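# Feed the timber through the roller machine, then stop it

## Task

Get the piece of timber all the way through the powered roller feed, and leave the feed switched off at the end. Pressing the green button starts the rollers, which keep turning until the red button is pressed. A blue lamp on the machine lights once the timber is almost through, and it stays lit afterwards.

## Robot and tools

SETUP. Three identical i2rt Big YAM arms are named arm1, arm2 and arm3. Each has six joints, a right hand and a wrist camera. The hand has three fingers (index, middle, ring) and a thumb. Room cameras are cam_button, cam_end, cam_infeed, cam_line, cam_mouth, cam_over and cam_side. The wrist cameras are arm1_cam_wrist, arm2_cam_wrist and arm3_cam_wrist; each looks toward the index knuckle, and the open hand blocks part of its view.

FRAME. All poses use one scene frame, in metres. Its origin is on the floor and +z points up. Each arm's foot faces along its own +x. The feet are:
- arm1 at (-0.163, +0.601, +0.724), quat_wxyz (+0.739, 0, 0, -0.673)
- arm2 at (+1.144, -2.062, +0.708), quat_wxyz (+0.612, +0.006, -0.006, +0.791)
- arm3 at (+1.333, +0.618, +0.832), quat_wxyz (+0.700, -0.001, -0.001, -0.714)
The hand reaches at most about 1.06 m from the joint-1 axis.

HAND AXES. The hand point has its own axes. +z runs out along the straight fingers. +x runs across the palm, away from the thumb. +y points out of the palm face, which sits at y = -0.062. A fixed camera mast sticks out on the palm side near the wrist (x +0.05 to +0.10, z -0.16 to -0.11) and can collide with things.

MOVE. All arms go in one call. Use a key per robot (arm1, arm2, arm3) plus an optional "cameras" list. A robot you leave out gets no new command, but it may keep pushing toward its old target. Each robot's part can contain:
- "joints": absolute targets, keyed by joint name. Arm joints are in radians:
  - joint1_rad -2.879..2.879: turns the arm about its foot; positive is counter-clockwise seen from above.
  - joint2_rad 0..3.141: shoulder; raising it lifts the upper arm up and then forward.
  - joint3_rad 0..3.019: elbow; 0 is fully folded.
  - joint4_rad -1.692..1.57: hand pitch; positive tips the fingers up.
  - joint5_rad -1.57..1.57: sideways swing; positive goes to the arm's right.
  - joint6_rad -2.094..2.094: roll; positive is clockwise seen from behind the hand.
- "min_time_s" (0.1 to 8 s), next to joints: the shortest duration for that robot's joint moves.
- "target": one list of seven numbers [x, y, z, qw, qx, qy, qz]. This is an absolute hand pose in the scene frame, in metres with a wxyz quaternion, written the same way the "hand" line prints it. The hand travels in a straight line from its hand_target pose. When target is sent, joints may contain only the hand keys.
- "speed": the top speed of that path, 0.002 to 0.5 m/s, default 0.25. Turning is capped at twice that value in rad/s. Speed is valid only together with target.

HOW PATHS BEHAVE. Every hand path in one call finishes together, paced by the slowest. A path lasts 0.5 to 10 s. Paths do not avoid obstacles or the other arms. The hand often lags, drifts, overshoots the speed near full stretch, or stops a centimetre or more away from the pose.

HAND KEYS. These are hand_<finger>_mcp/_abd/_pip/_dip for index, middle and ring, and hand_thumb_cmc/_axl/_mcp/_ipl. Each takes -1..1, spread linearly between the hinge's two end stops; moving toward -1 generally curls or closes. The straight positions are:
- mcp +0.75
- abd 0
- pip +0.58
- dip +0.70
- thumb_cmc +0.71
- thumb_axl +0.68
- thumb_mcp +0.23
- thumb_ipl +0.17
hand_current_limit (-1..1) caps the current of every motor, from 0 up to 550 mA; it starts at +0.4. hand_speed (-0.96..1) sets how fast the motors travel; it starts at -0.6. A grip presses only while the goal lies beyond the object's surface. Re-sending the reported positions loosens the grip.

OTHER TOOLS.
- wait: "seconds" from 0 to 10, plus optional cameras. It commands nothing new.
- zoom_image: "camera" plus "region" [x0, y0, x1, y1] in pixels, with (0,0) at the top-left and at most 504 by 504. It works only on a camera present in the latest images.
- finished_scene: "scene" (an integer). It ends the scene for good, so the goal must hold without any robot.

READING RESULTS.
- A "move" line gives each moved robot "done" or its worst status word.
- joint_status and hand_status report:
  - off_target: came to rest short and may still push.
  - time_out: could not finish; the joint keeps pushing toward a nearby target.
  - not_followed: a safety or self-collision check held it back ("pose unreachable" for a target).
- on_its_own lists uncommanded activity; there, "held at" is a target, not a reading.
- A robot listed "as last shown" was not commanded, and its lines repeat earlier values.
- The "pictures" line gives the image order; images can be slightly older than the state.
- hand_state gives one word per motor (moving, goal, blocked, overload). Each motor also has a current in mA; positive means pushing toward -1.
- Joint velocities read "within noise" when the arm is still.
- Joint torques include the arm's own weight. Entries 3 and 4 wrap at ±28 N m.
- A call with no action returns the full state and all cameras.

CALL FAILURES. An unknown key makes a call invalid. A value out of range gets it refused. After a refusal, or a stop that blocks a call, the remaining move, wait and finished_scene calls in that reply are skipped.

WHAT TO AVOID.
- Pressing two robots together, or closing a hand on another robot's fingers.
- Knocking objects out of the work area or letting them fall.
- Hard hits on fixed or heavy things, slams, and dropping parts.
- Pushing without end: arms do not stop on contact.
- Hand motors at 495 mA or more for 5 s shut down for 10 s.
- Long stretched or loaded poses heat the motors. A MOTOR HOT line warns of this; at 100 °C an OVER-TEMPERATURE FAULT drops the arm. Afterwards, resend targets marked limit_stop_at_motor_heat.
The scene keeps running between calls, and the arms hold their last command.

Each tool is called by a JSON object that holds its "op" and its "data", one argument or row to a line.

## Session

{"op": "move", "data": {

}}

Scene clock: 0.00 s.
Joint torques (N m): no reading
Heat: arm1: hottest joint2_rad 34 °C; arm2: hottest joint1_rad 36 °C; arm3: hottest joint3_rad 29 °C.
Joint velocities: within noise
arm1.joint_positions: joint1_rad=+0.096 joint2_rad=+0.624 joint3_rad=+1.487 joint4_rad=-1.369 joint5_rad=+0.003 joint6_rad=+1.175 hand_index_mcp=+0.753 hand_index_abd=+0.000 hand_index_pip=+0.577 hand_index_dip=+0.696 hand_middle_mcp=+0.753 hand_middle_abd=+0.000 hand_middle_pip=+0.577 hand_middle_dip=+0.696 hand_ring_mcp=+0.753 hand_ring_abd=+0.000 hand_ring_pip=+0.577 hand_ring_dip=+0.696 hand_thumb_cmc=+0.714 hand_thumb_axl=+0.677 hand_thumb_mcp=+0.226 hand_thumb_ipl=+0.168 hand_current_limit=+0.400 hand_speed=-0.600
arm1.joint_status: not commanded
arm1.hand_state: goal,goal,goal,goal,goal,goal,goal,goal,goal,goal,goal,goal,goal,goal,goal,goal
arm1.index_mcp_current_ma: 0
arm1.index_abd_current_ma: 0
arm1.index_pip_current_ma: 0
arm1.index_dip_current_ma: 0
arm1.middle_mcp_current_ma: 0
arm1.middle_abd_current_ma: 0
arm1.middle_pip_current_ma: 0
arm1.middle_dip_current_ma: 0
arm1.ring_mcp_current_ma: 0
arm1.ring_abd_current_ma: 0
arm1.ring_pip_current_ma: 0
arm1.ring_dip_current_ma: 0
arm1.thumb_cmc_current_ma: 0
arm1.thumb_axl_current_ma: 0
arm1.thumb_mcp_current_ma: 0
arm1.thumb_ipl_current_ma: 0
arm1.hand_goal_index_mcp: 0.754
arm1.hand_goal_index_abd: 0.000
arm1.hand_goal_index_pip: 0.576
arm1.hand_goal_index_dip: 0.696
arm1.hand_goal_middle_mcp: 0.754
arm1.hand_goal_middle_abd: 0.000
arm1.hand_goal_middle_pip: 0.576
arm1.hand_goal_middle_dip: 0.696
arm1.hand_goal_ring_mcp: 0.754
arm1.hand_goal_ring_abd: 0.000
arm1.hand_goal_ring_pip: 0.576
arm1.hand_goal_ring_dip: 0.696
arm1.hand_goal_thumb_cmc: 0.714
arm1.hand_goal_thumb_axl: 0.678
arm1.hand_goal_thumb_mcp: 0.226
arm1.hand_goal_thumb_ipl: 0.168
arm1.hand: x=-0.2073 y=+0.3639 z=+1.3119 quat_wxyz=(+0.395, +0.759, -0.408, +0.319) (m; scene frame)
arm1.hand_target: x=-0.2079 y=+0.3671 z=+1.3225 quat_wxyz=(+0.403, +0.753, -0.405, +0.326) (m; scene frame)
arm1.hand_status: not commanded
arm2.joint_positions: joint1_rad=-0.450 joint2_rad=+0.633 joint3_rad=+1.446 joint4_rad=-1.352 joint5_rad=+0.045 joint6_rad=+1.073 hand_index_mcp=+0.753 hand_index_abd=+0.000 hand_index_pip=+0.577 hand_index_dip=+0.696 hand_middle_mcp=+0.753 hand_middle_abd=+0.000 hand_middle_pip=+0.577 hand_middle_dip=+0.696 hand_ring_mcp=+0.753 hand_ring_abd=+0.000 hand_ring_pip=+0.577 hand_ring_dip=+0.696 hand_thumb_cmc=+0.714 hand_thumb_axl=+0.677 hand_thumb_mcp=+0.226 hand_thumb_ipl=+0.168 hand_current_limit=+0.400 hand_speed=-0.600
arm2.joint_status: not commanded
arm2.hand_state: goal,goal,goal,goal,goal,goal,goal,goal,goal,goal,goal,goal,goal,goal,goal,goal
arm2.index_mcp_current_ma: 0
arm2.index_abd_current_ma: 0
arm2.index_pip_current_ma: 0
arm2.index_dip_current_ma: 0
arm2.middle_mcp_current_ma: 0
arm2.middle_abd_current_ma: 0
arm2.middle_pip_current_ma: 0
arm2.middle_dip_current_ma: 0
arm2.ring_mcp_current_ma: 0
arm2.ring_abd_current_ma: 0
arm2.ring_pip_current_ma: 0
arm2.ring_dip_current_ma: 0
arm2.thumb_cmc_current_ma: 0
arm2.thumb_axl_current_ma: 0
arm2.thumb_mcp_current_ma: 0
arm2.thumb_ipl_current_ma: 0
arm2.hand_goal_index_mcp: 0.754
arm2.hand_goal_index_abd: 0.000
arm2.hand_goal_index_pip: 0.576
arm2.hand_goal_index_dip: 0.696
arm2.hand_goal_middle_mcp: 0.754
arm2.hand_goal_middle_abd: 0.000
arm2.hand_goal_middle_pip: 0.576
arm2.hand_goal_middle_dip: 0.696
arm2.hand_goal_ring_mcp: 0.754
arm2.hand_goal_ring_abd: 0.000
arm2.hand_goal_ring_pip: 0.576
arm2.hand_goal_ring_dip: 0.696
arm2.hand_goal_thumb_cmc: 0.714
arm2.hand_goal_thumb_axl: 0.678
arm2.hand_goal_thumb_mcp: 0.226
arm2.hand_goal_thumb_ipl: 0.168
arm2.hand: x=+1.2836 y=-1.8556 z=+1.2907 quat_wxyz=(-0.197, +0.523, +0.690, +0.460) (m; scene frame)
arm2.hand_target: x=+1.2831 y=-1.8585 z=+1.3015 quat_wxyz=(-0.202, +0.520, +0.684, +0.470) (m; scene frame)
arm2.hand_status: not commanded
arm3.joint_positions: joint1_rad=+0.411 joint2_rad=+0.622 joint3_rad=+1.317 joint4_rad=-1.237 joint5_rad=-0.115 joint6_rad=+0.997 hand_index_mcp=+0.753 hand_index_abd=+0.000 hand_index_pip=+0.577 hand_index_dip=+0.696 hand_middle_mcp=+0.753 hand_middle_abd=+0.000 hand_middle_pip=+0.577 hand_middle_dip=+0.696 hand_ring_mcp=+0.753 hand_ring_abd=+0.000 hand_ring_pip=+0.577 hand_ring_dip=+0.696 hand_thumb_cmc=+0.714 hand_thumb_axl=+0.677 hand_thumb_mcp=+0.226 hand_thumb_ipl=+0.168 hand_current_limit=+0.400 hand_speed=-0.600
arm3.joint_status: not commanded
arm3.hand_state: goal,goal,goal,goal,goal,goal,goal,goal,goal,goal,goal,goal,goal,goal,goal,goal
arm3.index_mcp_current_ma: 0
arm3.index_abd_current_ma: 0
arm3.index_pip_current_ma: 0
arm3.index_dip_current_ma: 0
arm3.middle_mcp_current_ma: 0
arm3.middle_abd_current_ma: 0
arm3.middle_pip_current_ma: 0
arm3.middle_dip_current_ma: 0
arm3.ring_mcp_current_ma: 0
arm3.ring_abd_current_ma: 0
arm3.ring_pip_current_ma: 0
arm3.ring_dip_current_ma: 0
arm3.thumb_cmc_current_ma: 0
arm3.thumb_axl_current_ma: 0
arm3.thumb_mcp_current_ma: 0
arm3.thumb_ipl_current_ma: 0
arm3.hand_goal_index_mcp: 0.754
arm3.hand_goal_index_abd: 0.000
arm3.hand_goal_index_pip: 0.576
arm3.hand_goal_index_dip: 0.696
arm3.hand_goal_middle_mcp: 0.754
arm3.hand_goal_middle_abd: 0.000
arm3.hand_goal_middle_pip: 0.576
arm3.hand_goal_middle_dip: 0.696
arm3.hand_goal_ring_mcp: 0.754
arm3.hand_goal_ring_abd: 0.000
arm3.hand_goal_ring_pip: 0.576
arm3.hand_goal_ring_dip: 0.696
arm3.hand_goal_thumb_cmc: 0.714
arm3.hand_goal_thumb_axl: 0.678
arm3.hand_goal_thumb_mcp: 0.226
arm3.hand_goal_thumb_ipl: 0.168
arm3.hand: x=+1.3811 y=+0.3358 z=+1.3743 quat_wxyz=(+0.347, +0.838, -0.232, +0.353) (m; scene frame)
arm3.hand_target: x=+1.3801 y=+0.3382 z=+1.3876 quat_wxyz=(+0.357, +0.831, -0.229, +0.360) (m; scene frame)
arm3.hand_status: not commanded
pictures: arm1_cam_wrist, arm2_cam_wrist, arm3_cam_wrist, cam_button, cam_end, cam_infeed, cam_line, cam_mouth, cam_over, cam_side
Images, in order (width x height): arm1_cam_wrist 672x504, arm2_cam_wrist 672x504, arm3_cam_wrist 672x504, cam_button 896x504, cam_end 896x504, cam_infeed 896x504, cam_line 896x504, cam_mouth 896x504, cam_over 896x504, cam_side 896x504.

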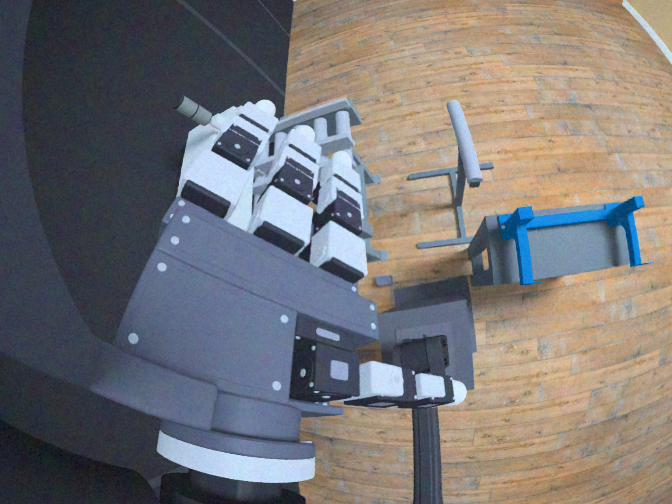

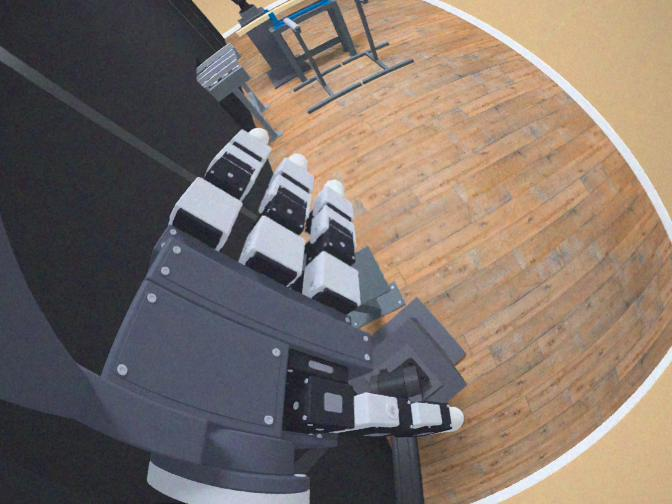

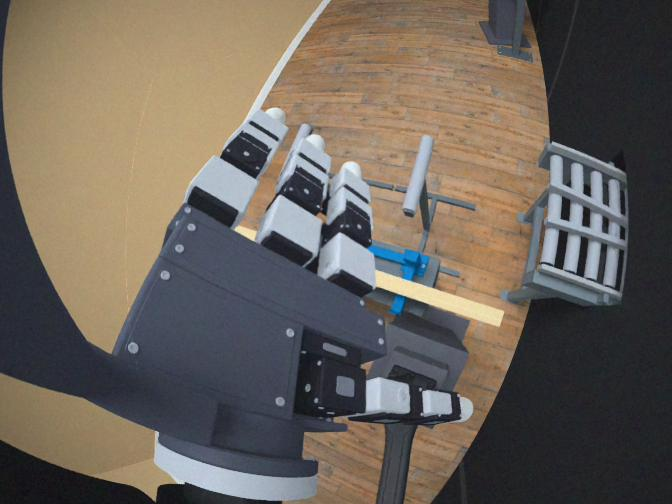

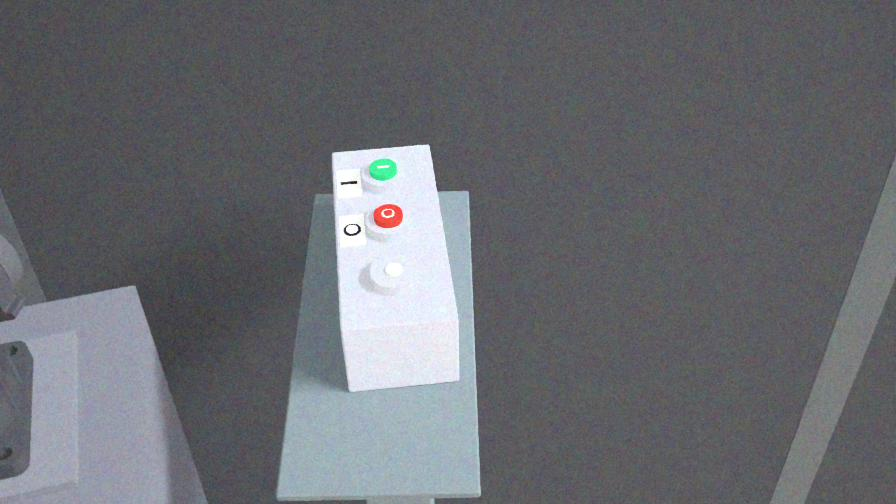

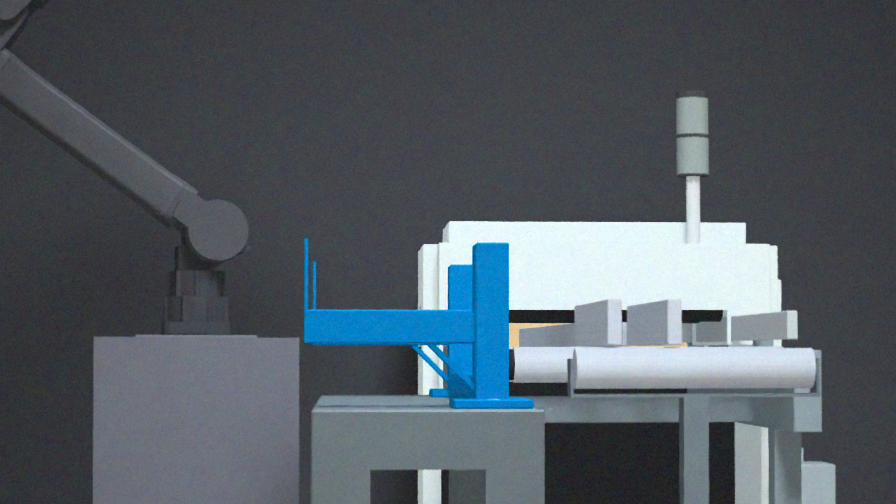

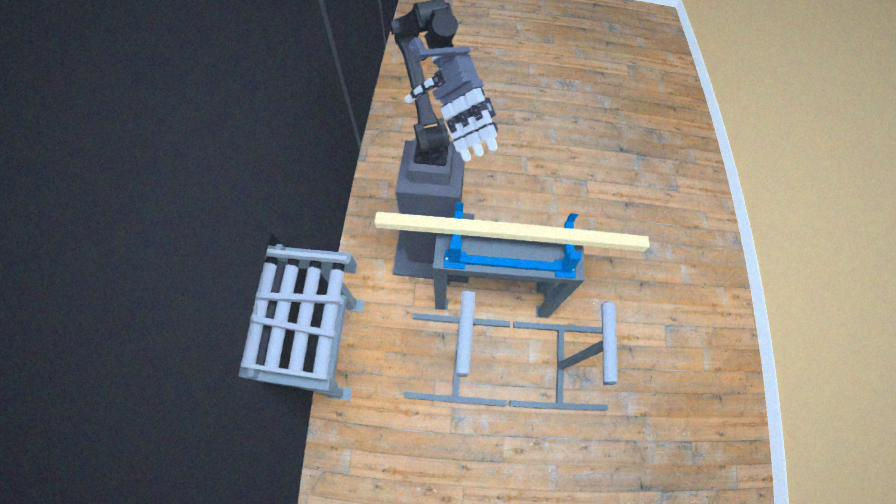

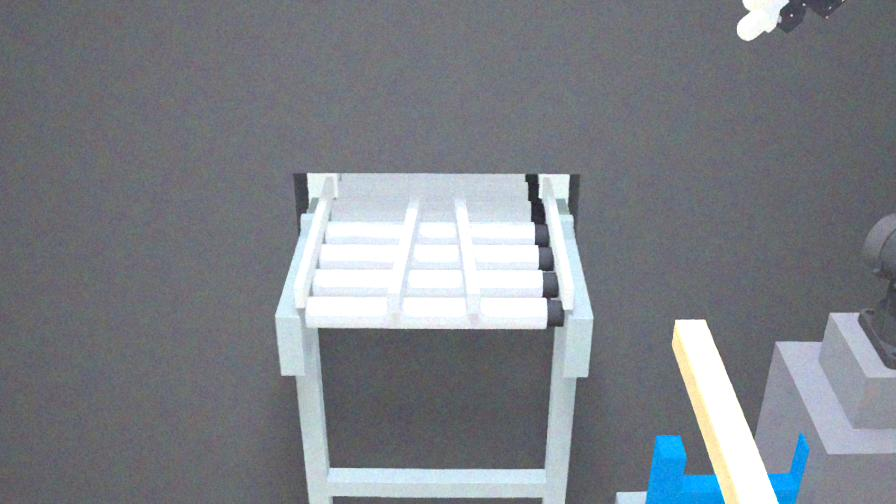

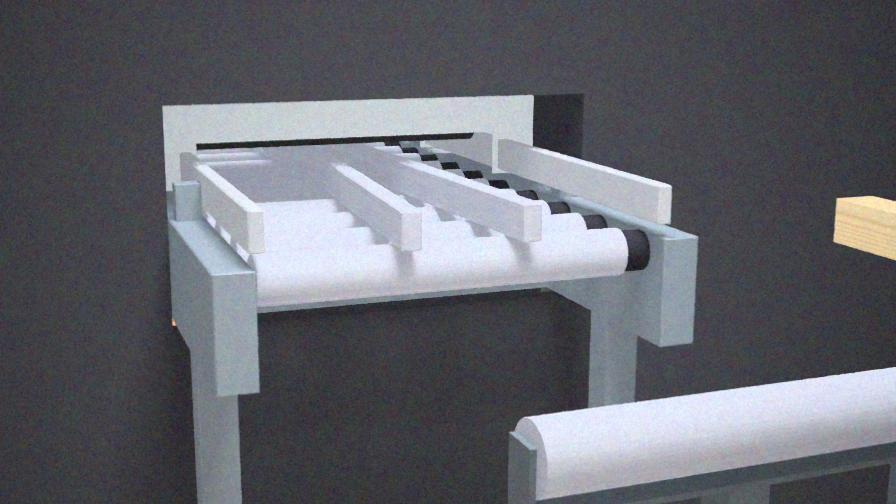

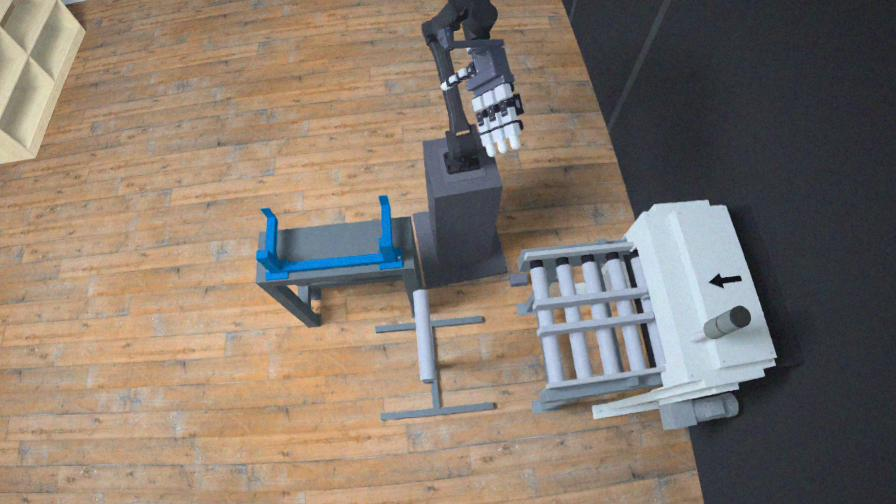

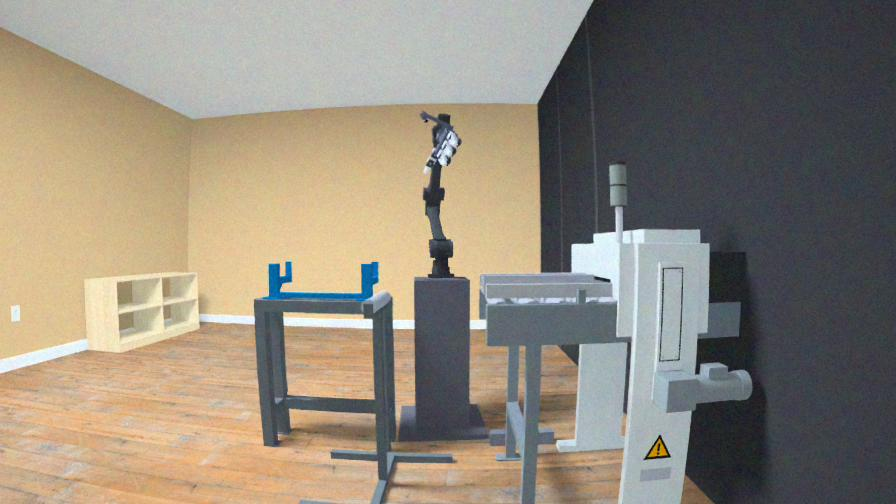

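{"op": "zoom_image", "data": {
  "camera": "cam_infeed",
  "region": [230, 130, 690, 430]
}}

{"op": "zoom_image", "data": {
  "camera": "arm2_cam_wrist",
  "region": [160, 0, 500, 380]
}}

{"op": "zoom_image", "data": {
  "camera": "arm3_cam_wrist",
  "region": [220, 100, 660, 430]
}}

{"op": "zoom_image", "data": {
  "camera": "cam_over",
  "region": [230, 130, 730, 480]
}}

{"op": "zoom_image", "data": {
  "camera": "cam_side",
  "region": [240, 100, 740, 504]
}}

{"op": "zoom_image", "data": {
  "camera": "arm1_cam_wrist",
  "region": [160, 80, 660, 430]
}}

{"op": "zoom_image", "data": {
  "camera": "cam_mouth",
  "region": [150, 80, 700, 504]
}}

Scaled by 1.096 from the camera's 896x504 image, which has a finer 1280x720 frame.

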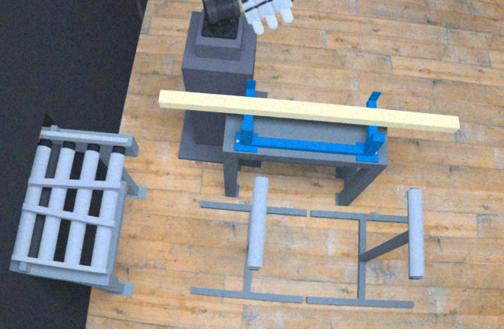

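Scaled by 1.326 from the camera's 672x504 image, which has a finer 960x720 frame.

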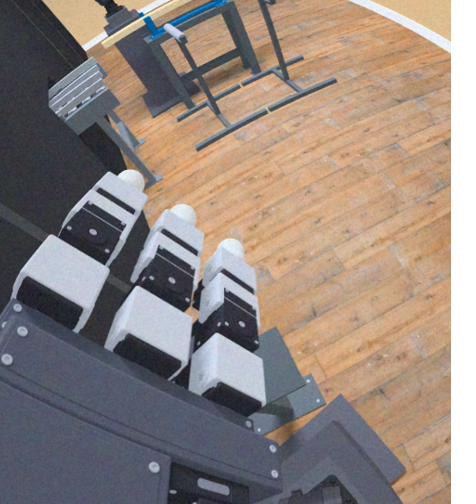

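Scaled by 1.145 from the camera's 672x504 image, which has a finer 960x720 frame.

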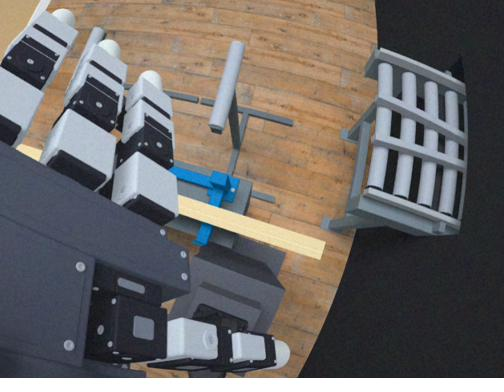

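Scaled by 1.008 from the camera's 896x504 image, which has a finer 1280x720 frame.

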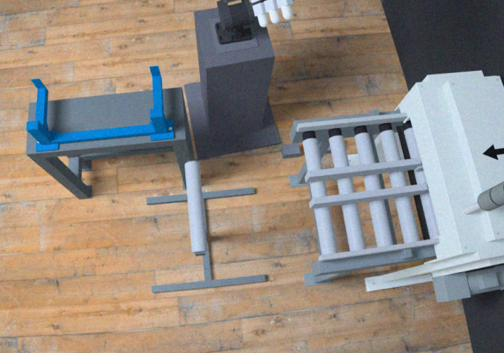

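Scaled by 1.008 from the camera's 896x504 image, which has a finer 1280x720 frame.

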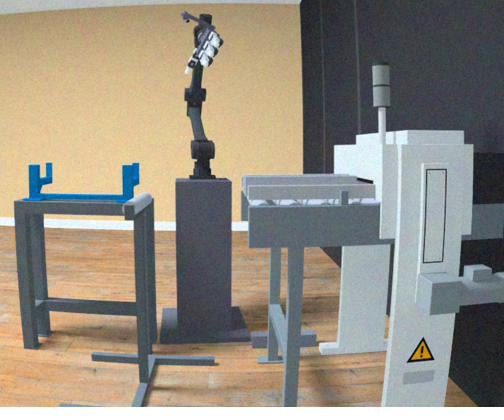

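Scaled by 1.008 from the camera's 672x504 image, which has a finer 960x720 frame.

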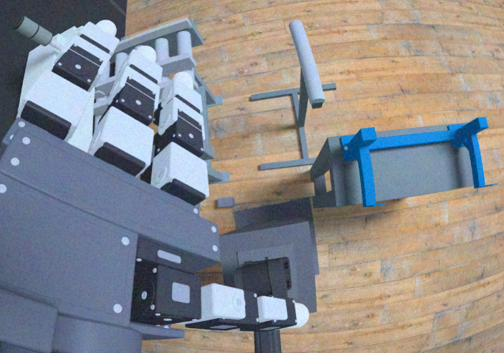

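Region (150, 80, 700, 504) is 550x424 pixels. A region can be at most 504 by 504 pixels.

{"op": "zoom_image", "data": {
  "camera": "arm3_cam_wrist",
  "region": [420, 0, 600, 120]
}}

{"op": "zoom_image", "data": {
  "camera": "cam_button",
  "region": [250, 120, 550, 504]
}}

{"op": "zoom_image", "data": {
  "camera": "cam_mouth",
  "region": [150, 80, 500, 400]
}}

{"op": "zoom_image", "data": {
  "camera": "cam_line",
  "region": [250, 150, 750, 504]
}}

{"op": "zoom_image", "data": {
  "camera": "arm2_cam_wrist",
  "region": [300, 220, 500, 440]
}}

Scaled by 2.800 from the camera's 672x504 image, which has a finer 960x720 frame.

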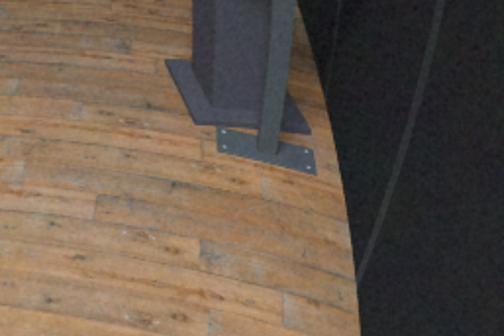

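Scaled by 1.312 from the camera's 896x504 image, which has a finer 1280x720 frame.

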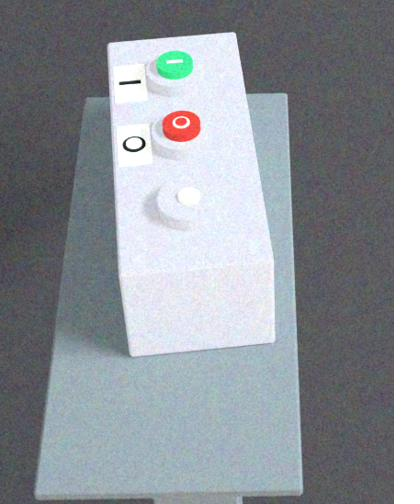

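Scaled by 1.440 from the camera's 896x504 image, which has a finer 1280x720 frame.

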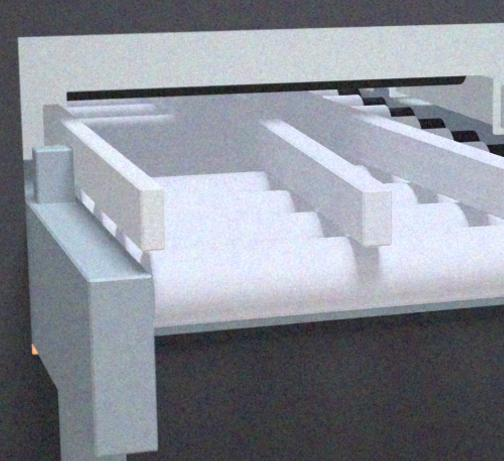

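Scaled by 1.008 from the camera's 896x504 image, which has a finer 1280x720 frame.

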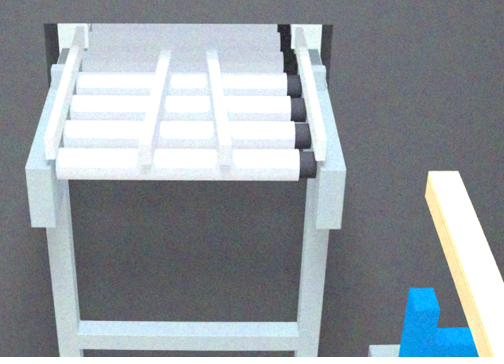

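Scaled by 2.291 from the camera's 672x504 image, which has a finer 960x720 frame.

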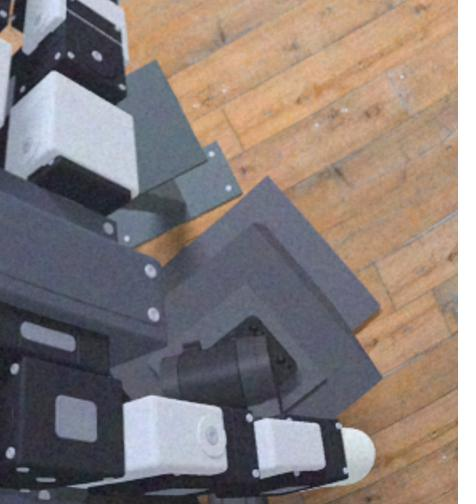

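{"op": "move", "data": {
  "arm2": {"target":[1.05,-1.72,1.32,0,0,1,0],"speed":0.2},
  "cameras": ["arm2_cam_wrist","cam_button"]
}}

Scene clock: 41.40 s.
Joint torques (N m): arm1=[0.67 3.19 8.51 3 0.01 -0.05] | arm2=[1.38 -2.32 10.25 1.62 0.13 -0.09] | arm3=[-0.44 0.73 9.96 2.14 -0.04 -0.03]
Heat: arm1: hottest joint2_rad 34 °C; arm2: hottest joint1_rad 36 °C; arm3: hottest joint3_rad 35 °C.
move: arm2 off_target
Joint velocities: within noise
arm1, arm3: as last shown
arm1.joint_positions: joint1_rad=+0.096 joint2_rad=+0.624 joint3_rad=+1.487 joint4_rad=-1.369 joint5_rad=+0.003 joint6_rad=+1.175 hand_index_mcp=+0.754 hand_index_abd=+0.001 hand_index_pip=+0.577 hand_index_dip=+0.696 hand_middle_mcp=+0.754 hand_middle_abd=+0.001 hand_middle_pip=+0.577 hand_middle_dip=+0.696 hand_ring_mcp=+0.754 hand_ring_abd=+0.000 hand_ring_pip=+0.577 hand_ring_dip=+0.696 hand_thumb_cmc=+0.714 hand_thumb_axl=+0.677 hand_thumb_mcp=+0.226 hand_thumb_ipl=+0.168 hand_current_limit=+0.400 hand_speed=-0.600
arm2.joint_positions: joint1_rad=+0.200 joint2_rad=+1.025 joint3_rad=+1.754 joint4_rad=-1.686 joint5_rad=+0.083 joint6_rad=+0.426 hand_index_mcp=+0.756 hand_index_abd=+0.000 hand_index_pip=+0.577 hand_index_dip=+0.696 hand_middle_mcp=+0.756 hand_middle_abd=+0.000 hand_middle_pip=+0.577 hand_middle_dip=+0.696 hand_ring_mcp=+0.756 hand_ring_abd=+0.000 hand_ring_pip=+0.577 hand_ring_dip=+0.696 hand_thumb_cmc=+0.716 hand_thumb_axl=+0.677 hand_thumb_mcp=+0.225 hand_thumb_ipl=+0.168 hand_current_limit=+0.400 hand_speed=-0.600
arm2.joint_status: not commanded
arm2.hand_state: goal,goal,goal,goal,goal,goal,goal,goal,goal,goal,goal,goal,goal,goal,goal,goal
arm2.index_mcp_current_ma: 2
arm2.index_abd_current_ma: 0
arm2.index_pip_current_ma: 1
arm2.index_dip_current_ma: 0
arm2.middle_mcp_current_ma: 2
arm2.middle_abd_current_ma: 0
arm2.middle_pip_current_ma: 1
arm2.middle_dip_current_ma: 0
arm2.ring_mcp_current_ma: 2
arm2.ring_abd_current_ma: 0
arm2.ring_pip_current_ma: 1
arm2.ring_dip_current_ma: 0
arm2.thumb_cmc_current_ma: 3
arm2.thumb_axl_current_ma: -1
arm2.thumb_mcp_current_ma: -2
arm2.thumb_ipl_current_ma: 0
arm2.hand_goal_index_mcp: 0.754
arm2.hand_goal_index_abd: 0.000
arm2.hand_goal_index_pip: 0.576
arm2.hand_goal_index_dip: 0.696
arm2.hand_goal_middle_mcp: 0.754
arm2.hand_goal_middle_abd: 0.000
arm2.hand_goal_middle_pip: 0.576
arm2.hand_goal_middle_dip: 0.696
arm2.hand_goal_ring_mcp: 0.754
arm2.hand_goal_ring_abd: 0.000
arm2.hand_goal_ring_pip: 0.576
arm2.hand_goal_ring_dip: 0.696
arm2.hand_goal_thumb_cmc: 0.714
arm2.hand_goal_thumb_axl: 0.678
arm2.hand_goal_thumb_mcp: 0.226
arm2.hand_goal_thumb_ipl: 0.168
arm2.hand: x=+1.0489 y=-1.7143 z=+1.2992 quat_wxyz=(-0.094, -0.002, +0.950, +0.298) (m; scene frame)
arm2.hand_target: x=+1.0502 y=-1.7202 z=+1.3188 quat_wxyz=(-0.101, -0.007, +0.944, +0.314) (m; scene frame)
arm2.hand_status: off_target (0.022 m and 36.4 deg from the pose sent, 0.272 m and 92.8 deg at the start; pose on its path clipped on 88 of 173 steps; a joint's target at an end of its range on 134 of 173 steps)
arm3.joint_positions: joint1_rad=+0.411 joint2_rad=+0.622 joint3_rad=+1.317 joint4_rad=-1.237 joint5_rad=-0.115 joint6_rad=+0.997 hand_index_mcp=+0.755 hand_index_abd=+0.000 hand_index_pip=+0.577 hand_index_dip=+0.696 hand_middle_mcp=+0.755 hand_middle_abd=+0.000 hand_middle_pip=+0.577 hand_middle_dip=+0.696 hand_ring_mcp=+0.755 hand_ring_abd=+0.000 hand_ring_pip=+0.577 hand_ring_dip=+0.696 hand_thumb_cmc=+0.715 hand_thumb_axl=+0.677 hand_thumb_mcp=+0.226 hand_thumb_ipl=+0.168 hand_current_limit=+0.400 hand_speed=-0.600
pictures: arm2_cam_wrist, cam_button
Images, in order (width x height): arm2_cam_wrist 672x504, cam_button 896x504.

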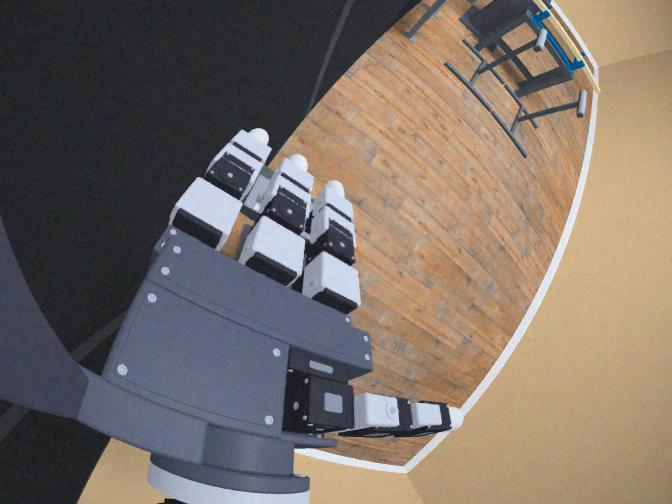

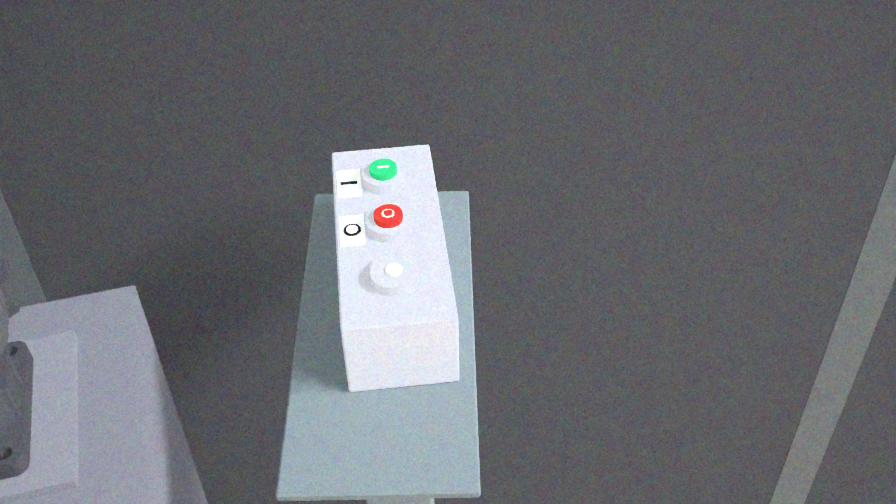

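{"op": "zoom_image", "data": {
  "camera": "arm2_cam_wrist",
  "region": [200, 100, 400, 300]
}}

Scaled by 2.520 from the camera's 672x504 image, which has a finer 960x720 frame.

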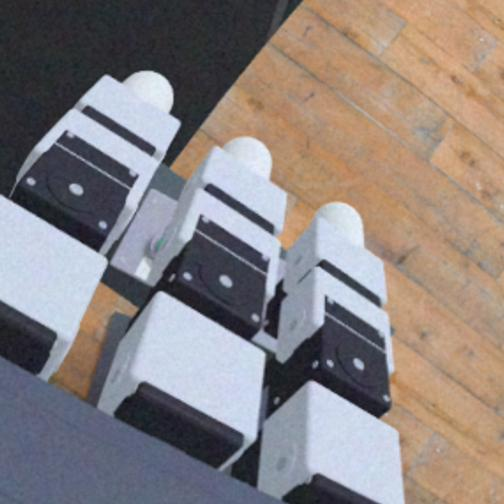

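{"op": "move", "data": {
  "arm2": {"target":[0.967,-1.69,1.22,0,0,1,0],"speed":0.2,"joints":{"hand_middle_mcp":-0.07,"hand_middle_pip":-0.3,"hand_middle_dip":-0.17,"hand_ring_mcp":-0.07,"hand_ring_pip":-0.3,"hand_ring_dip":-0.17}},
  "cameras": ["arm2_cam_wrist","cam_button"]
}}

Scene clock: 101.13 s.
Joint torques (N m): arm1=[0.73 3.14 8.51 2.99 0.01 -0.05] | arm2=[1.96 -4.72 6.97 1.37 0.16 0.07] | arm3=[-0.15 0.85 9.98 2.14 -0.02 -0.03]
Heat: arm1: hottest joint3_rad 35 °C; arm2: hottest joint1_rad 36 °C; arm3: hottest joint3_rad 38 °C.
move: arm2 off_target
Joint velocities: within noise
arm1, arm3: as last shown
arm2.joint_positions: joint1_rad=+0.359 joint2_rad=+1.158 joint3_rad=+1.713 joint4_rad=-1.687 joint5_rad=+0.066 joint6_rad=+0.583 hand_index_mcp=+0.756 hand_index_abd=+0.000 hand_index_pip=+0.577 hand_index_dip=+0.696 hand_middle_mcp=-0.049 hand_middle_abd=+0.000 hand_middle_pip=-0.295 hand_middle_dip=-0.167 hand_ring_mcp=-0.052 hand_ring_abd=+0.000 hand_ring_pip=-0.295 hand_ring_dip=-0.167 hand_thumb_cmc=+0.716 hand_thumb_axl=+0.677 hand_thumb_mcp=+0.224 hand_thumb_ipl=+0.168 hand_current_limit=+0.400 hand_speed=-0.600
arm2.joint_status: hand_middle_mcp off_target (ended at -0.049, target -0.070); the others done
arm2.hand_state: goal,goal,goal,goal,blocked,goal,goal,goal,goal,goal,goal,goal,goal,goal,goal,goal
arm2.index_mcp_current_ma: 2
arm2.index_abd_current_ma: 0
arm2.index_pip_current_ma: 1
arm2.index_dip_current_ma: 0
arm2.middle_mcp_current_ma: 49
arm2.middle_abd_current_ma: 0
arm2.middle_pip_current_ma: 8
arm2.middle_dip_current_ma: 3
arm2.ring_mcp_current_ma: 40
arm2.ring_abd_current_ma: 0
arm2.ring_pip_current_ma: 6
arm2.ring_dip_current_ma: 3
arm2.thumb_cmc_current_ma: 3
arm2.thumb_axl_current_ma: -1
arm2.thumb_mcp_current_ma: -2
arm2.thumb_ipl_current_ma: 0
arm2.hand_goal_index_mcp: 0.754
arm2.hand_goal_index_abd: 0.000
arm2.hand_goal_index_pip: 0.576
arm2.hand_goal_index_dip: 0.696
arm2.hand_goal_middle_mcp: -0.070
arm2.hand_goal_middle_abd: 0.000
arm2.hand_goal_middle_pip: -0.300
arm2.hand_goal_middle_dip: -0.170
arm2.hand_goal_ring_mcp: -0.070
arm2.hand_goal_ring_abd: 0.000
arm2.hand_goal_ring_pip: -0.300
arm2.hand_goal_ring_dip: -0.170
arm2.hand_goal_thumb_cmc: 0.714
arm2.hand_goal_thumb_axl: 0.678
arm2.hand_goal_thumb_mcp: 0.226
arm2.hand_goal_thumb_ipl: 0.168
arm2.hand: x=+0.9707 y=-1.6883 z=+1.2259 quat_wxyz=(-0.097, -0.008, +0.974, +0.206) (m; scene frame)
arm2.hand_target: x=+0.9671 y=-1.6899 z=+1.2194 quat_wxyz=(-0.095, -0.008, +0.976, +0.197) (m; scene frame)
arm2.hand_status: off_target (0.007 m and 26.4 deg from the pose sent, 0.117 m and 36.4 deg at the start; pose on its path clipped on 40 of 75 steps; a joint's target at an end of its range on 75 of 75 steps)
pictures: arm2_cam_wrist, cam_button
Images, in order (width x height): arm2_cam_wrist 672x504, cam_button 896x504.

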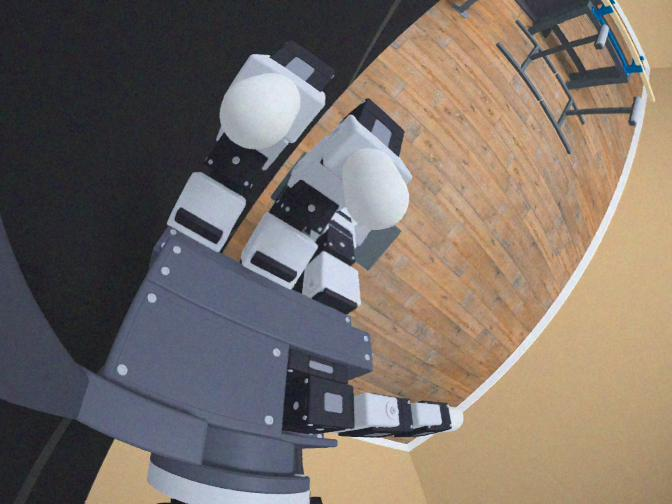

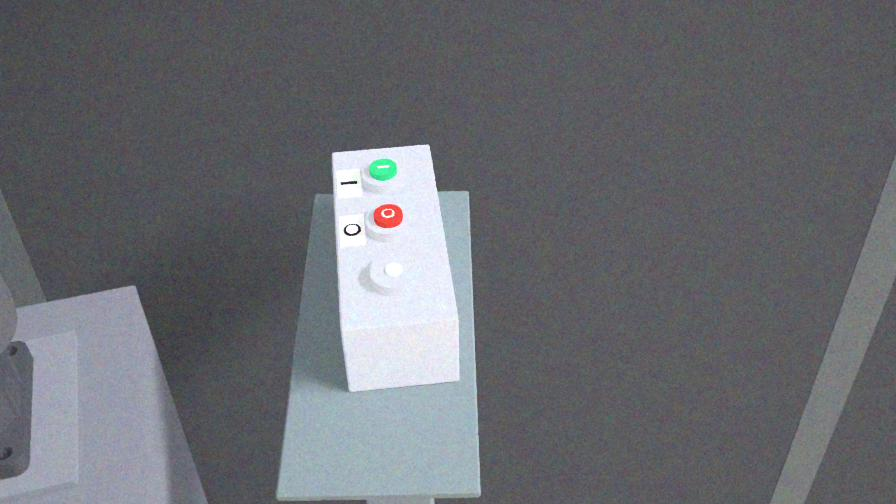

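{"op": "move", "data": {
  "arm2": {"target":[0.967,-1.69,1.13,0,0,1,0],"speed":0.15},
  "cameras": ["arm2_cam_wrist","cam_button"]
}}

Scene clock: 105.60 s.
Joint torques (N m): arm1=[0.56 3.14 8.51 2.96 0.01 -0.03] | arm2=[1.2 -5.48 7.08 0.98 0.14 0.09] | arm3=[-0.73 0.85 9.95 2.15 -0.02 -0.02]
Heat: arm1: hottest joint3_rad 35 °C; arm2: hottest joint1_rad 36 °C; arm3: hottest joint3_rad 38 °C.
move: arm2 off_target
Joint velocities: within noise
arm1, arm3: as last shown
arm2.joint_positions: joint1_rad=+0.359 joint2_rad=+1.178 joint3_rad=+1.550 joint4_rad=-1.687 joint5_rad=+0.034 joint6_rad=+0.598 hand_index_mcp=+0.756 hand_index_abd=+0.000 hand_index_pip=+0.577 hand_index_dip=+0.696 hand_middle_mcp=-0.049 hand_middle_abd=+0.000 hand_middle_pip=-0.295 hand_middle_dip=-0.167 hand_ring_mcp=-0.052 hand_ring_abd=+0.000 hand_ring_pip=-0.295 hand_ring_dip=-0.167 hand_thumb_cmc=+0.716 hand_thumb_axl=+0.677 hand_thumb_mcp=+0.224 hand_thumb_ipl=+0.168 hand_current_limit=+0.400 hand_speed=-0.600
arm2.joint_status: not commanded
arm2.hand_state: goal,goal,goal,goal,blocked,goal,goal,goal,goal,goal,goal,goal,goal,goal,goal,goal
arm2.index_mcp_current_ma: 2
arm2.index_abd_current_ma: 0
arm2.index_pip_current_ma: 1
arm2.index_dip_current_ma: 0
arm2.middle_mcp_current_ma: 49
arm2.middle_abd_current_ma: 0
arm2.middle_pip_current_ma: 8
arm2.middle_dip_current_ma: 3
arm2.ring_mcp_current_ma: 40
arm2.ring_abd_current_ma: 0
arm2.ring_pip_current_ma: 6
arm2.ring_dip_current_ma: 3
arm2.thumb_cmc_current_ma: 3
arm2.thumb_axl_current_ma: -1
arm2.thumb_mcp_current_ma: -3
arm2.thumb_ipl_current_ma: 0
arm2.hand_goal_index_mcp: 0.754
arm2.hand_goal_index_abd: 0.000
arm2.hand_goal_index_pip: 0.576
arm2.hand_goal_index_dip: 0.696
arm2.hand_goal_middle_mcp: -0.070
arm2.hand_goal_middle_abd: 0.000
arm2.hand_goal_middle_pip: -0.300
arm2.hand_goal_middle_dip: -0.170
arm2.hand_goal_ring_mcp: -0.070
arm2.hand_goal_ring_abd: 0.000
arm2.hand_goal_ring_pip: -0.300
arm2.hand_goal_ring_dip: -0.170
arm2.hand_goal_thumb_cmc: 0.714
arm2.hand_goal_thumb_axl: 0.678
arm2.hand_goal_thumb_mcp: 0.226
arm2.hand_goal_thumb_ipl: 0.168
arm2.hand: x=+0.9666 y=-1.6892 z=+1.1378 quat_wxyz=(-0.060, -0.006, +0.991, +0.123) (m; scene frame)
arm2.hand_target: x=+0.9670 y=-1.6899 z=+1.1294 quat_wxyz=(-0.055, -0.001, +0.992, +0.112) (m; scene frame)
arm2.hand_status: off_target (0.008 m and 15.8 deg from the pose sent, 0.096 m and 26.4 deg at the start; a joint's target at an end of its range on 61 of 61 steps)
pictures: arm2_cam_wrist, cam_button
Images, in order (width x height): arm2_cam_wrist 672x504, cam_button 896x504.

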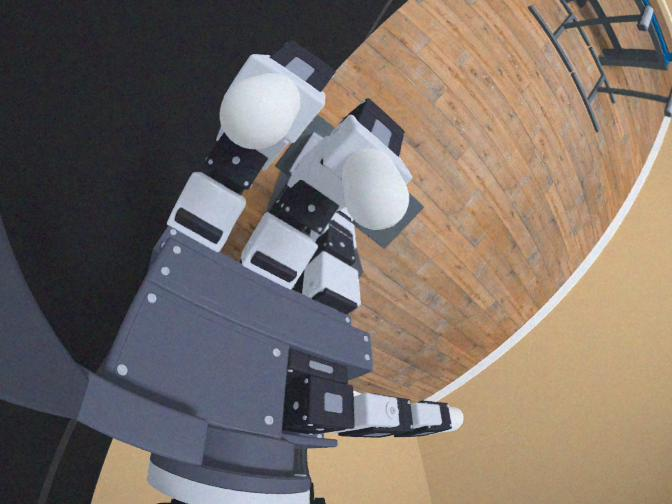

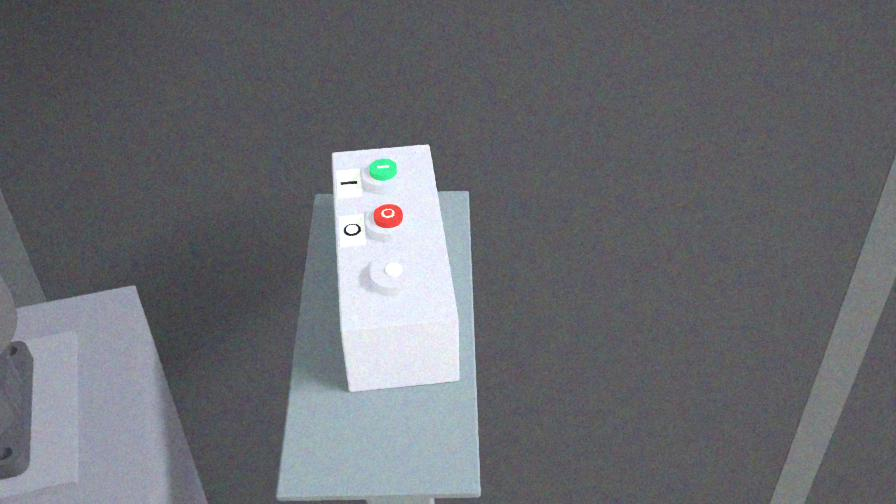

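{"op": "move", "data": {
  "arm2": {"target":[0.967,-1.69,1.05,0,0,1,0],"speed":0.15},
  "cameras": ["cam_button","arm2_cam_wrist"]
}}

{"op": "zoom_image", "data": {
  "camera": "arm2_cam_wrist",
  "region": [220, 80, 450, 300]
}}

Scene clock: 112.80 s.
Joint torques (N m): arm1=[0.85 3.25 8.54 3 0.01 -0.03] | arm2=[0.38 -6.71 7.2 0.57 0.11 0.08] | arm3=[-0.56 0.79 9.96 2.18 -0.02 -0.03]
Heat: arm1: hottest joint3_rad 35 °C; arm2: hottest joint1_rad 36 °C; arm3: hottest joint3_rad 38 °C.
move: arm2 off_target
Joint velocities: within noise
arm1, arm3: as last shown
arm2.joint_positions: joint1_rad=+0.359 joint2_rad=+1.240 joint3_rad=+1.432 joint4_rad=-1.687 joint5_rad=+0.006 joint6_rad=+0.599 hand_index_mcp=+0.756 hand_index_abd=+0.000 hand_index_pip=+0.577 hand_index_dip=+0.696 hand_middle_mcp=-0.049 hand_middle_abd=+0.000 hand_middle_pip=-0.295 hand_middle_dip=-0.167 hand_ring_mcp=-0.052 hand_ring_abd=+0.000 hand_ring_pip=-0.295 hand_ring_dip=-0.167 hand_thumb_cmc=+0.716 hand_thumb_axl=+0.677 hand_thumb_mcp=+0.224 hand_thumb_ipl=+0.168 hand_current_limit=+0.400 hand_speed=-0.600
arm2.joint_status: not commanded
arm2.hand_state: goal,goal,goal,goal,blocked,goal,goal,goal,goal,goal,goal,goal,goal,goal,goal,goal
arm2.index_mcp_current_ma: 2
arm2.index_abd_current_ma: 0
arm2.index_pip_current_ma: 1
arm2.index_dip_current_ma: 0
arm2.middle_mcp_current_ma: 48
arm2.middle_abd_current_ma: 0
arm2.middle_pip_current_ma: 8
arm2.middle_dip_current_ma: 3
arm2.ring_mcp_current_ma: 39
arm2.ring_abd_current_ma: 0
arm2.ring_pip_current_ma: 6
arm2.ring_dip_current_ma: 3
arm2.thumb_cmc_current_ma: 3
arm2.thumb_axl_current_ma: -1
arm2.thumb_mcp_current_ma: -3
arm2.thumb_ipl_current_ma: 0
arm2.hand_goal_index_mcp: 0.754
arm2.hand_goal_index_abd: 0.000
arm2.hand_goal_index_pip: 0.576
arm2.hand_goal_index_dip: 0.696
arm2.hand_goal_middle_mcp: -0.070
arm2.hand_goal_middle_abd: 0.000
arm2.hand_goal_middle_pip: -0.300
arm2.hand_goal_middle_dip: -0.170
arm2.hand_goal_ring_mcp: -0.070
arm2.hand_goal_ring_abd: 0.000
arm2.hand_goal_ring_pip: -0.300
arm2.hand_goal_ring_dip: -0.170
arm2.hand_goal_thumb_cmc: 0.714
arm2.hand_goal_thumb_axl: 0.678
arm2.hand_goal_thumb_mcp: 0.226
arm2.hand_goal_thumb_ipl: 0.168
arm2.hand: x=+0.9619 y=-1.6898 z=+1.0563 quat_wxyz=(-0.020, -0.008, +0.999, +0.041) (m; scene frame)
arm2.hand_target: x=+0.9669 y=-1.6900 z=+1.0494 quat_wxyz=(-0.015, +0.000, +0.999, +0.032) (m; scene frame)
arm2.hand_status: off_target (0.008 m and 5.3 deg from the pose sent, 0.088 m and 15.8 deg at the start; a joint's target at an end of its range on 44 of 44 steps)
pictures: arm2_cam_wrist, cam_button
Images, in order (width x height): arm2_cam_wrist 672x504, cam_button 896x504.

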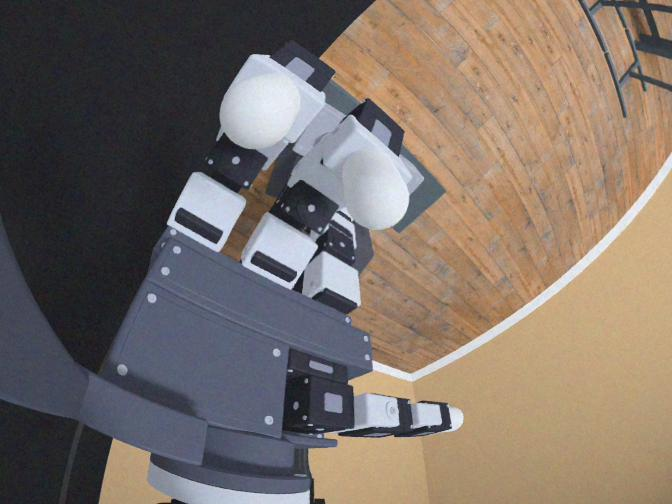

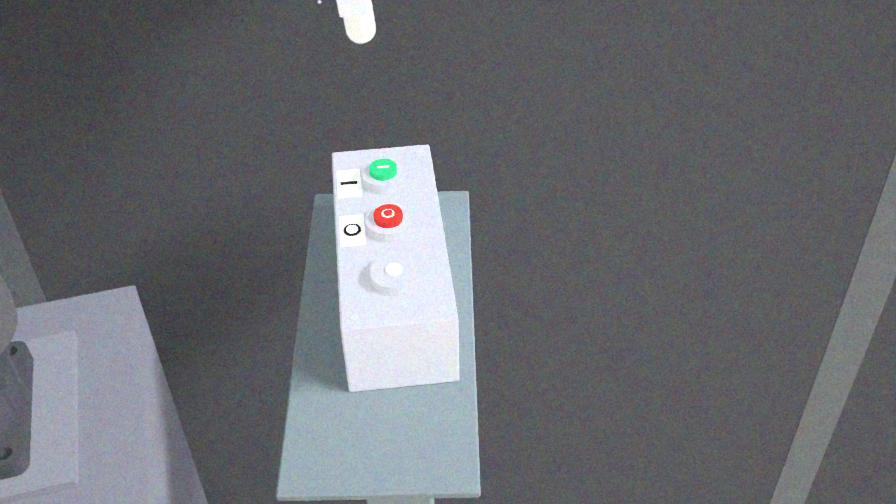

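Scaled by 2.191 from the camera's 672x504 image, which has a finer 960x720 frame.

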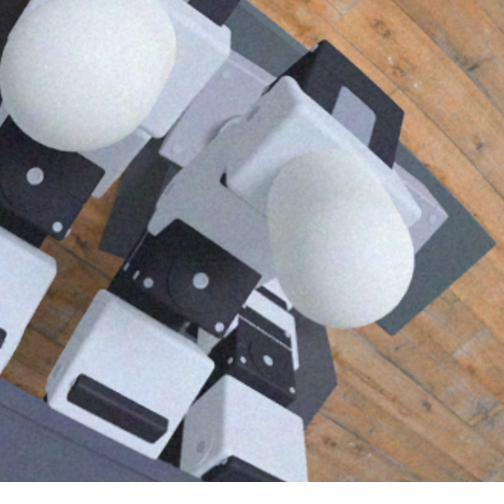

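{"op": "move", "data": {
  "arm2": {"target":[0.967,-1.69,1.01,0,0,1,0],"speed":0.15},
  "cameras": ["cam_button"]
}}

{"op": "zoom_image", "data": {
  "camera": "cam_button",
  "region": [280, 0, 520, 240]
}}

Scene clock: 117.50 s.
Joint torques (N m): arm1=[0.73 3.19 8.57 2.99 0.02 -0.04] | arm2=[0.32 -7.41 7.2 1.07 0.1 0.04] | arm3=[-0.44 0.62 9.96 2.19 -0.02 -0.03]
Heat: arm1: hottest joint3_rad 35 °C; arm2: hottest joint1_rad 35 °C; arm3: hottest joint3_rad 38 °C.
move: arm2 done
Joint velocities: within noise
arm1, arm3: as last shown
arm2.joint_positions: joint1_rad=+0.357 joint2_rad=+1.272 joint3_rad=+1.366 joint4_rad=-1.679 joint5_rad=-0.004 joint6_rad=+0.599 hand_index_mcp=+0.755 hand_index_abd=+0.000 hand_index_pip=+0.577 hand_index_dip=+0.696 hand_middle_mcp=-0.050 hand_middle_abd=+0.000 hand_middle_pip=-0.295 hand_middle_dip=-0.167 hand_ring_mcp=-0.053 hand_ring_abd=+0.000 hand_ring_pip=-0.295 hand_ring_dip=-0.167 hand_thumb_cmc=+0.716 hand_thumb_axl=+0.677 hand_thumb_mcp=+0.224 hand_thumb_ipl=+0.168 hand_current_limit=+0.400 hand_speed=-0.600
arm2.joint_status: not commanded
arm2.hand_state: goal,goal,goal,goal,blocked,goal,goal,goal,goal,goal,goal,goal,goal,goal,goal,goal
arm2.index_mcp_current_ma: 1
arm2.index_abd_current_ma: 0
arm2.index_pip_current_ma: 1
arm2.index_dip_current_ma: 0
arm2.middle_mcp_current_ma: 46
arm2.middle_abd_current_ma: 0
arm2.middle_pip_current_ma: 8
arm2.middle_dip_current_ma: 3
arm2.ring_mcp_current_ma: 37
arm2.ring_abd_current_ma: 0
arm2.ring_pip_current_ma: 6
arm2.ring_dip_current_ma: 3
arm2.thumb_cmc_current_ma: 3
arm2.thumb_axl_current_ma: -1
arm2.thumb_mcp_current_ma: -3
arm2.thumb_ipl_current_ma: 0
arm2.hand_goal_index_mcp: 0.754
arm2.hand_goal_index_abd: 0.000
arm2.hand_goal_index_pip: 0.576
arm2.hand_goal_index_dip: 0.696
arm2.hand_goal_middle_mcp: -0.070
arm2.hand_goal_middle_abd: 0.000
arm2.hand_goal_middle_pip: -0.300
arm2.hand_goal_middle_dip: -0.170
arm2.hand_goal_ring_mcp: -0.070
arm2.hand_goal_ring_abd: 0.000
arm2.hand_goal_ring_pip: -0.300
arm2.hand_goal_ring_dip: -0.170
arm2.hand_goal_thumb_cmc: 0.714
arm2.hand_goal_thumb_axl: 0.678
arm2.hand_goal_thumb_mcp: 0.226
arm2.hand_goal_thumb_ipl: 0.168
arm2.hand: x=+0.9638 y=-1.6936 z=+1.0147 quat_wxyz=(+0.001, -0.006, +1.000, +0.001) (m; scene frame)
arm2.hand_target: x=+0.9671 y=-1.6901 z=+1.0099 quat_wxyz=(+0.000, +0.000, +1.000, +0.000) (m; scene frame)
arm2.hand_status: done (0.007 m and 0.7 deg from the pose sent, 0.047 m and 5.3 deg at the start)
pictures: cam_button
Images, in order (width x height): cam_button 896x504.

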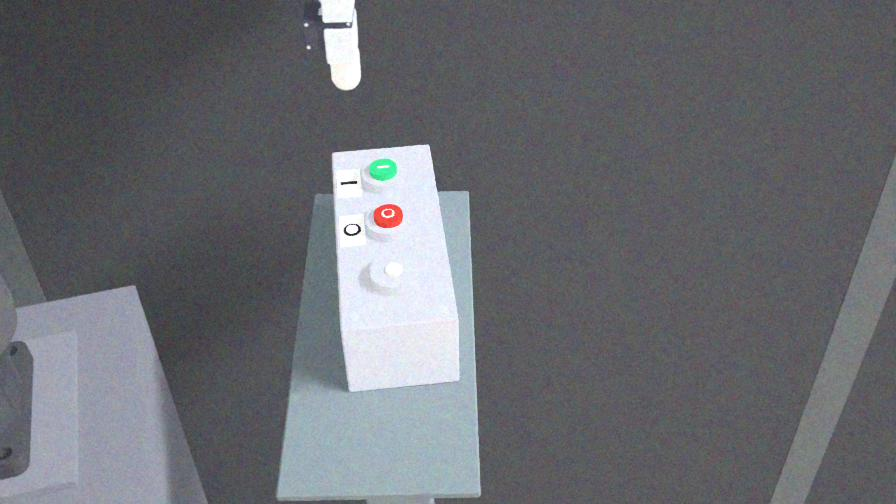

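Scaled by 2.100 from the camera's 896x504 image, which has a finer 1280x720 frame.

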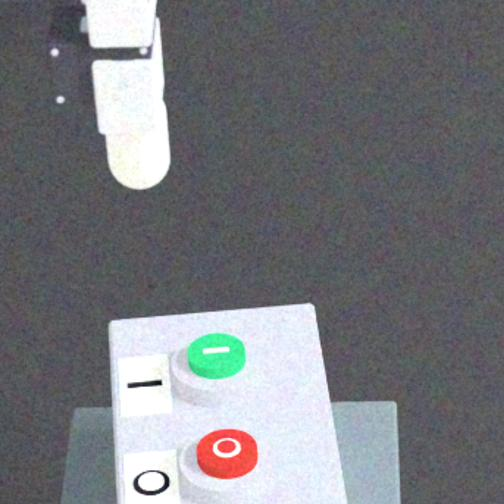

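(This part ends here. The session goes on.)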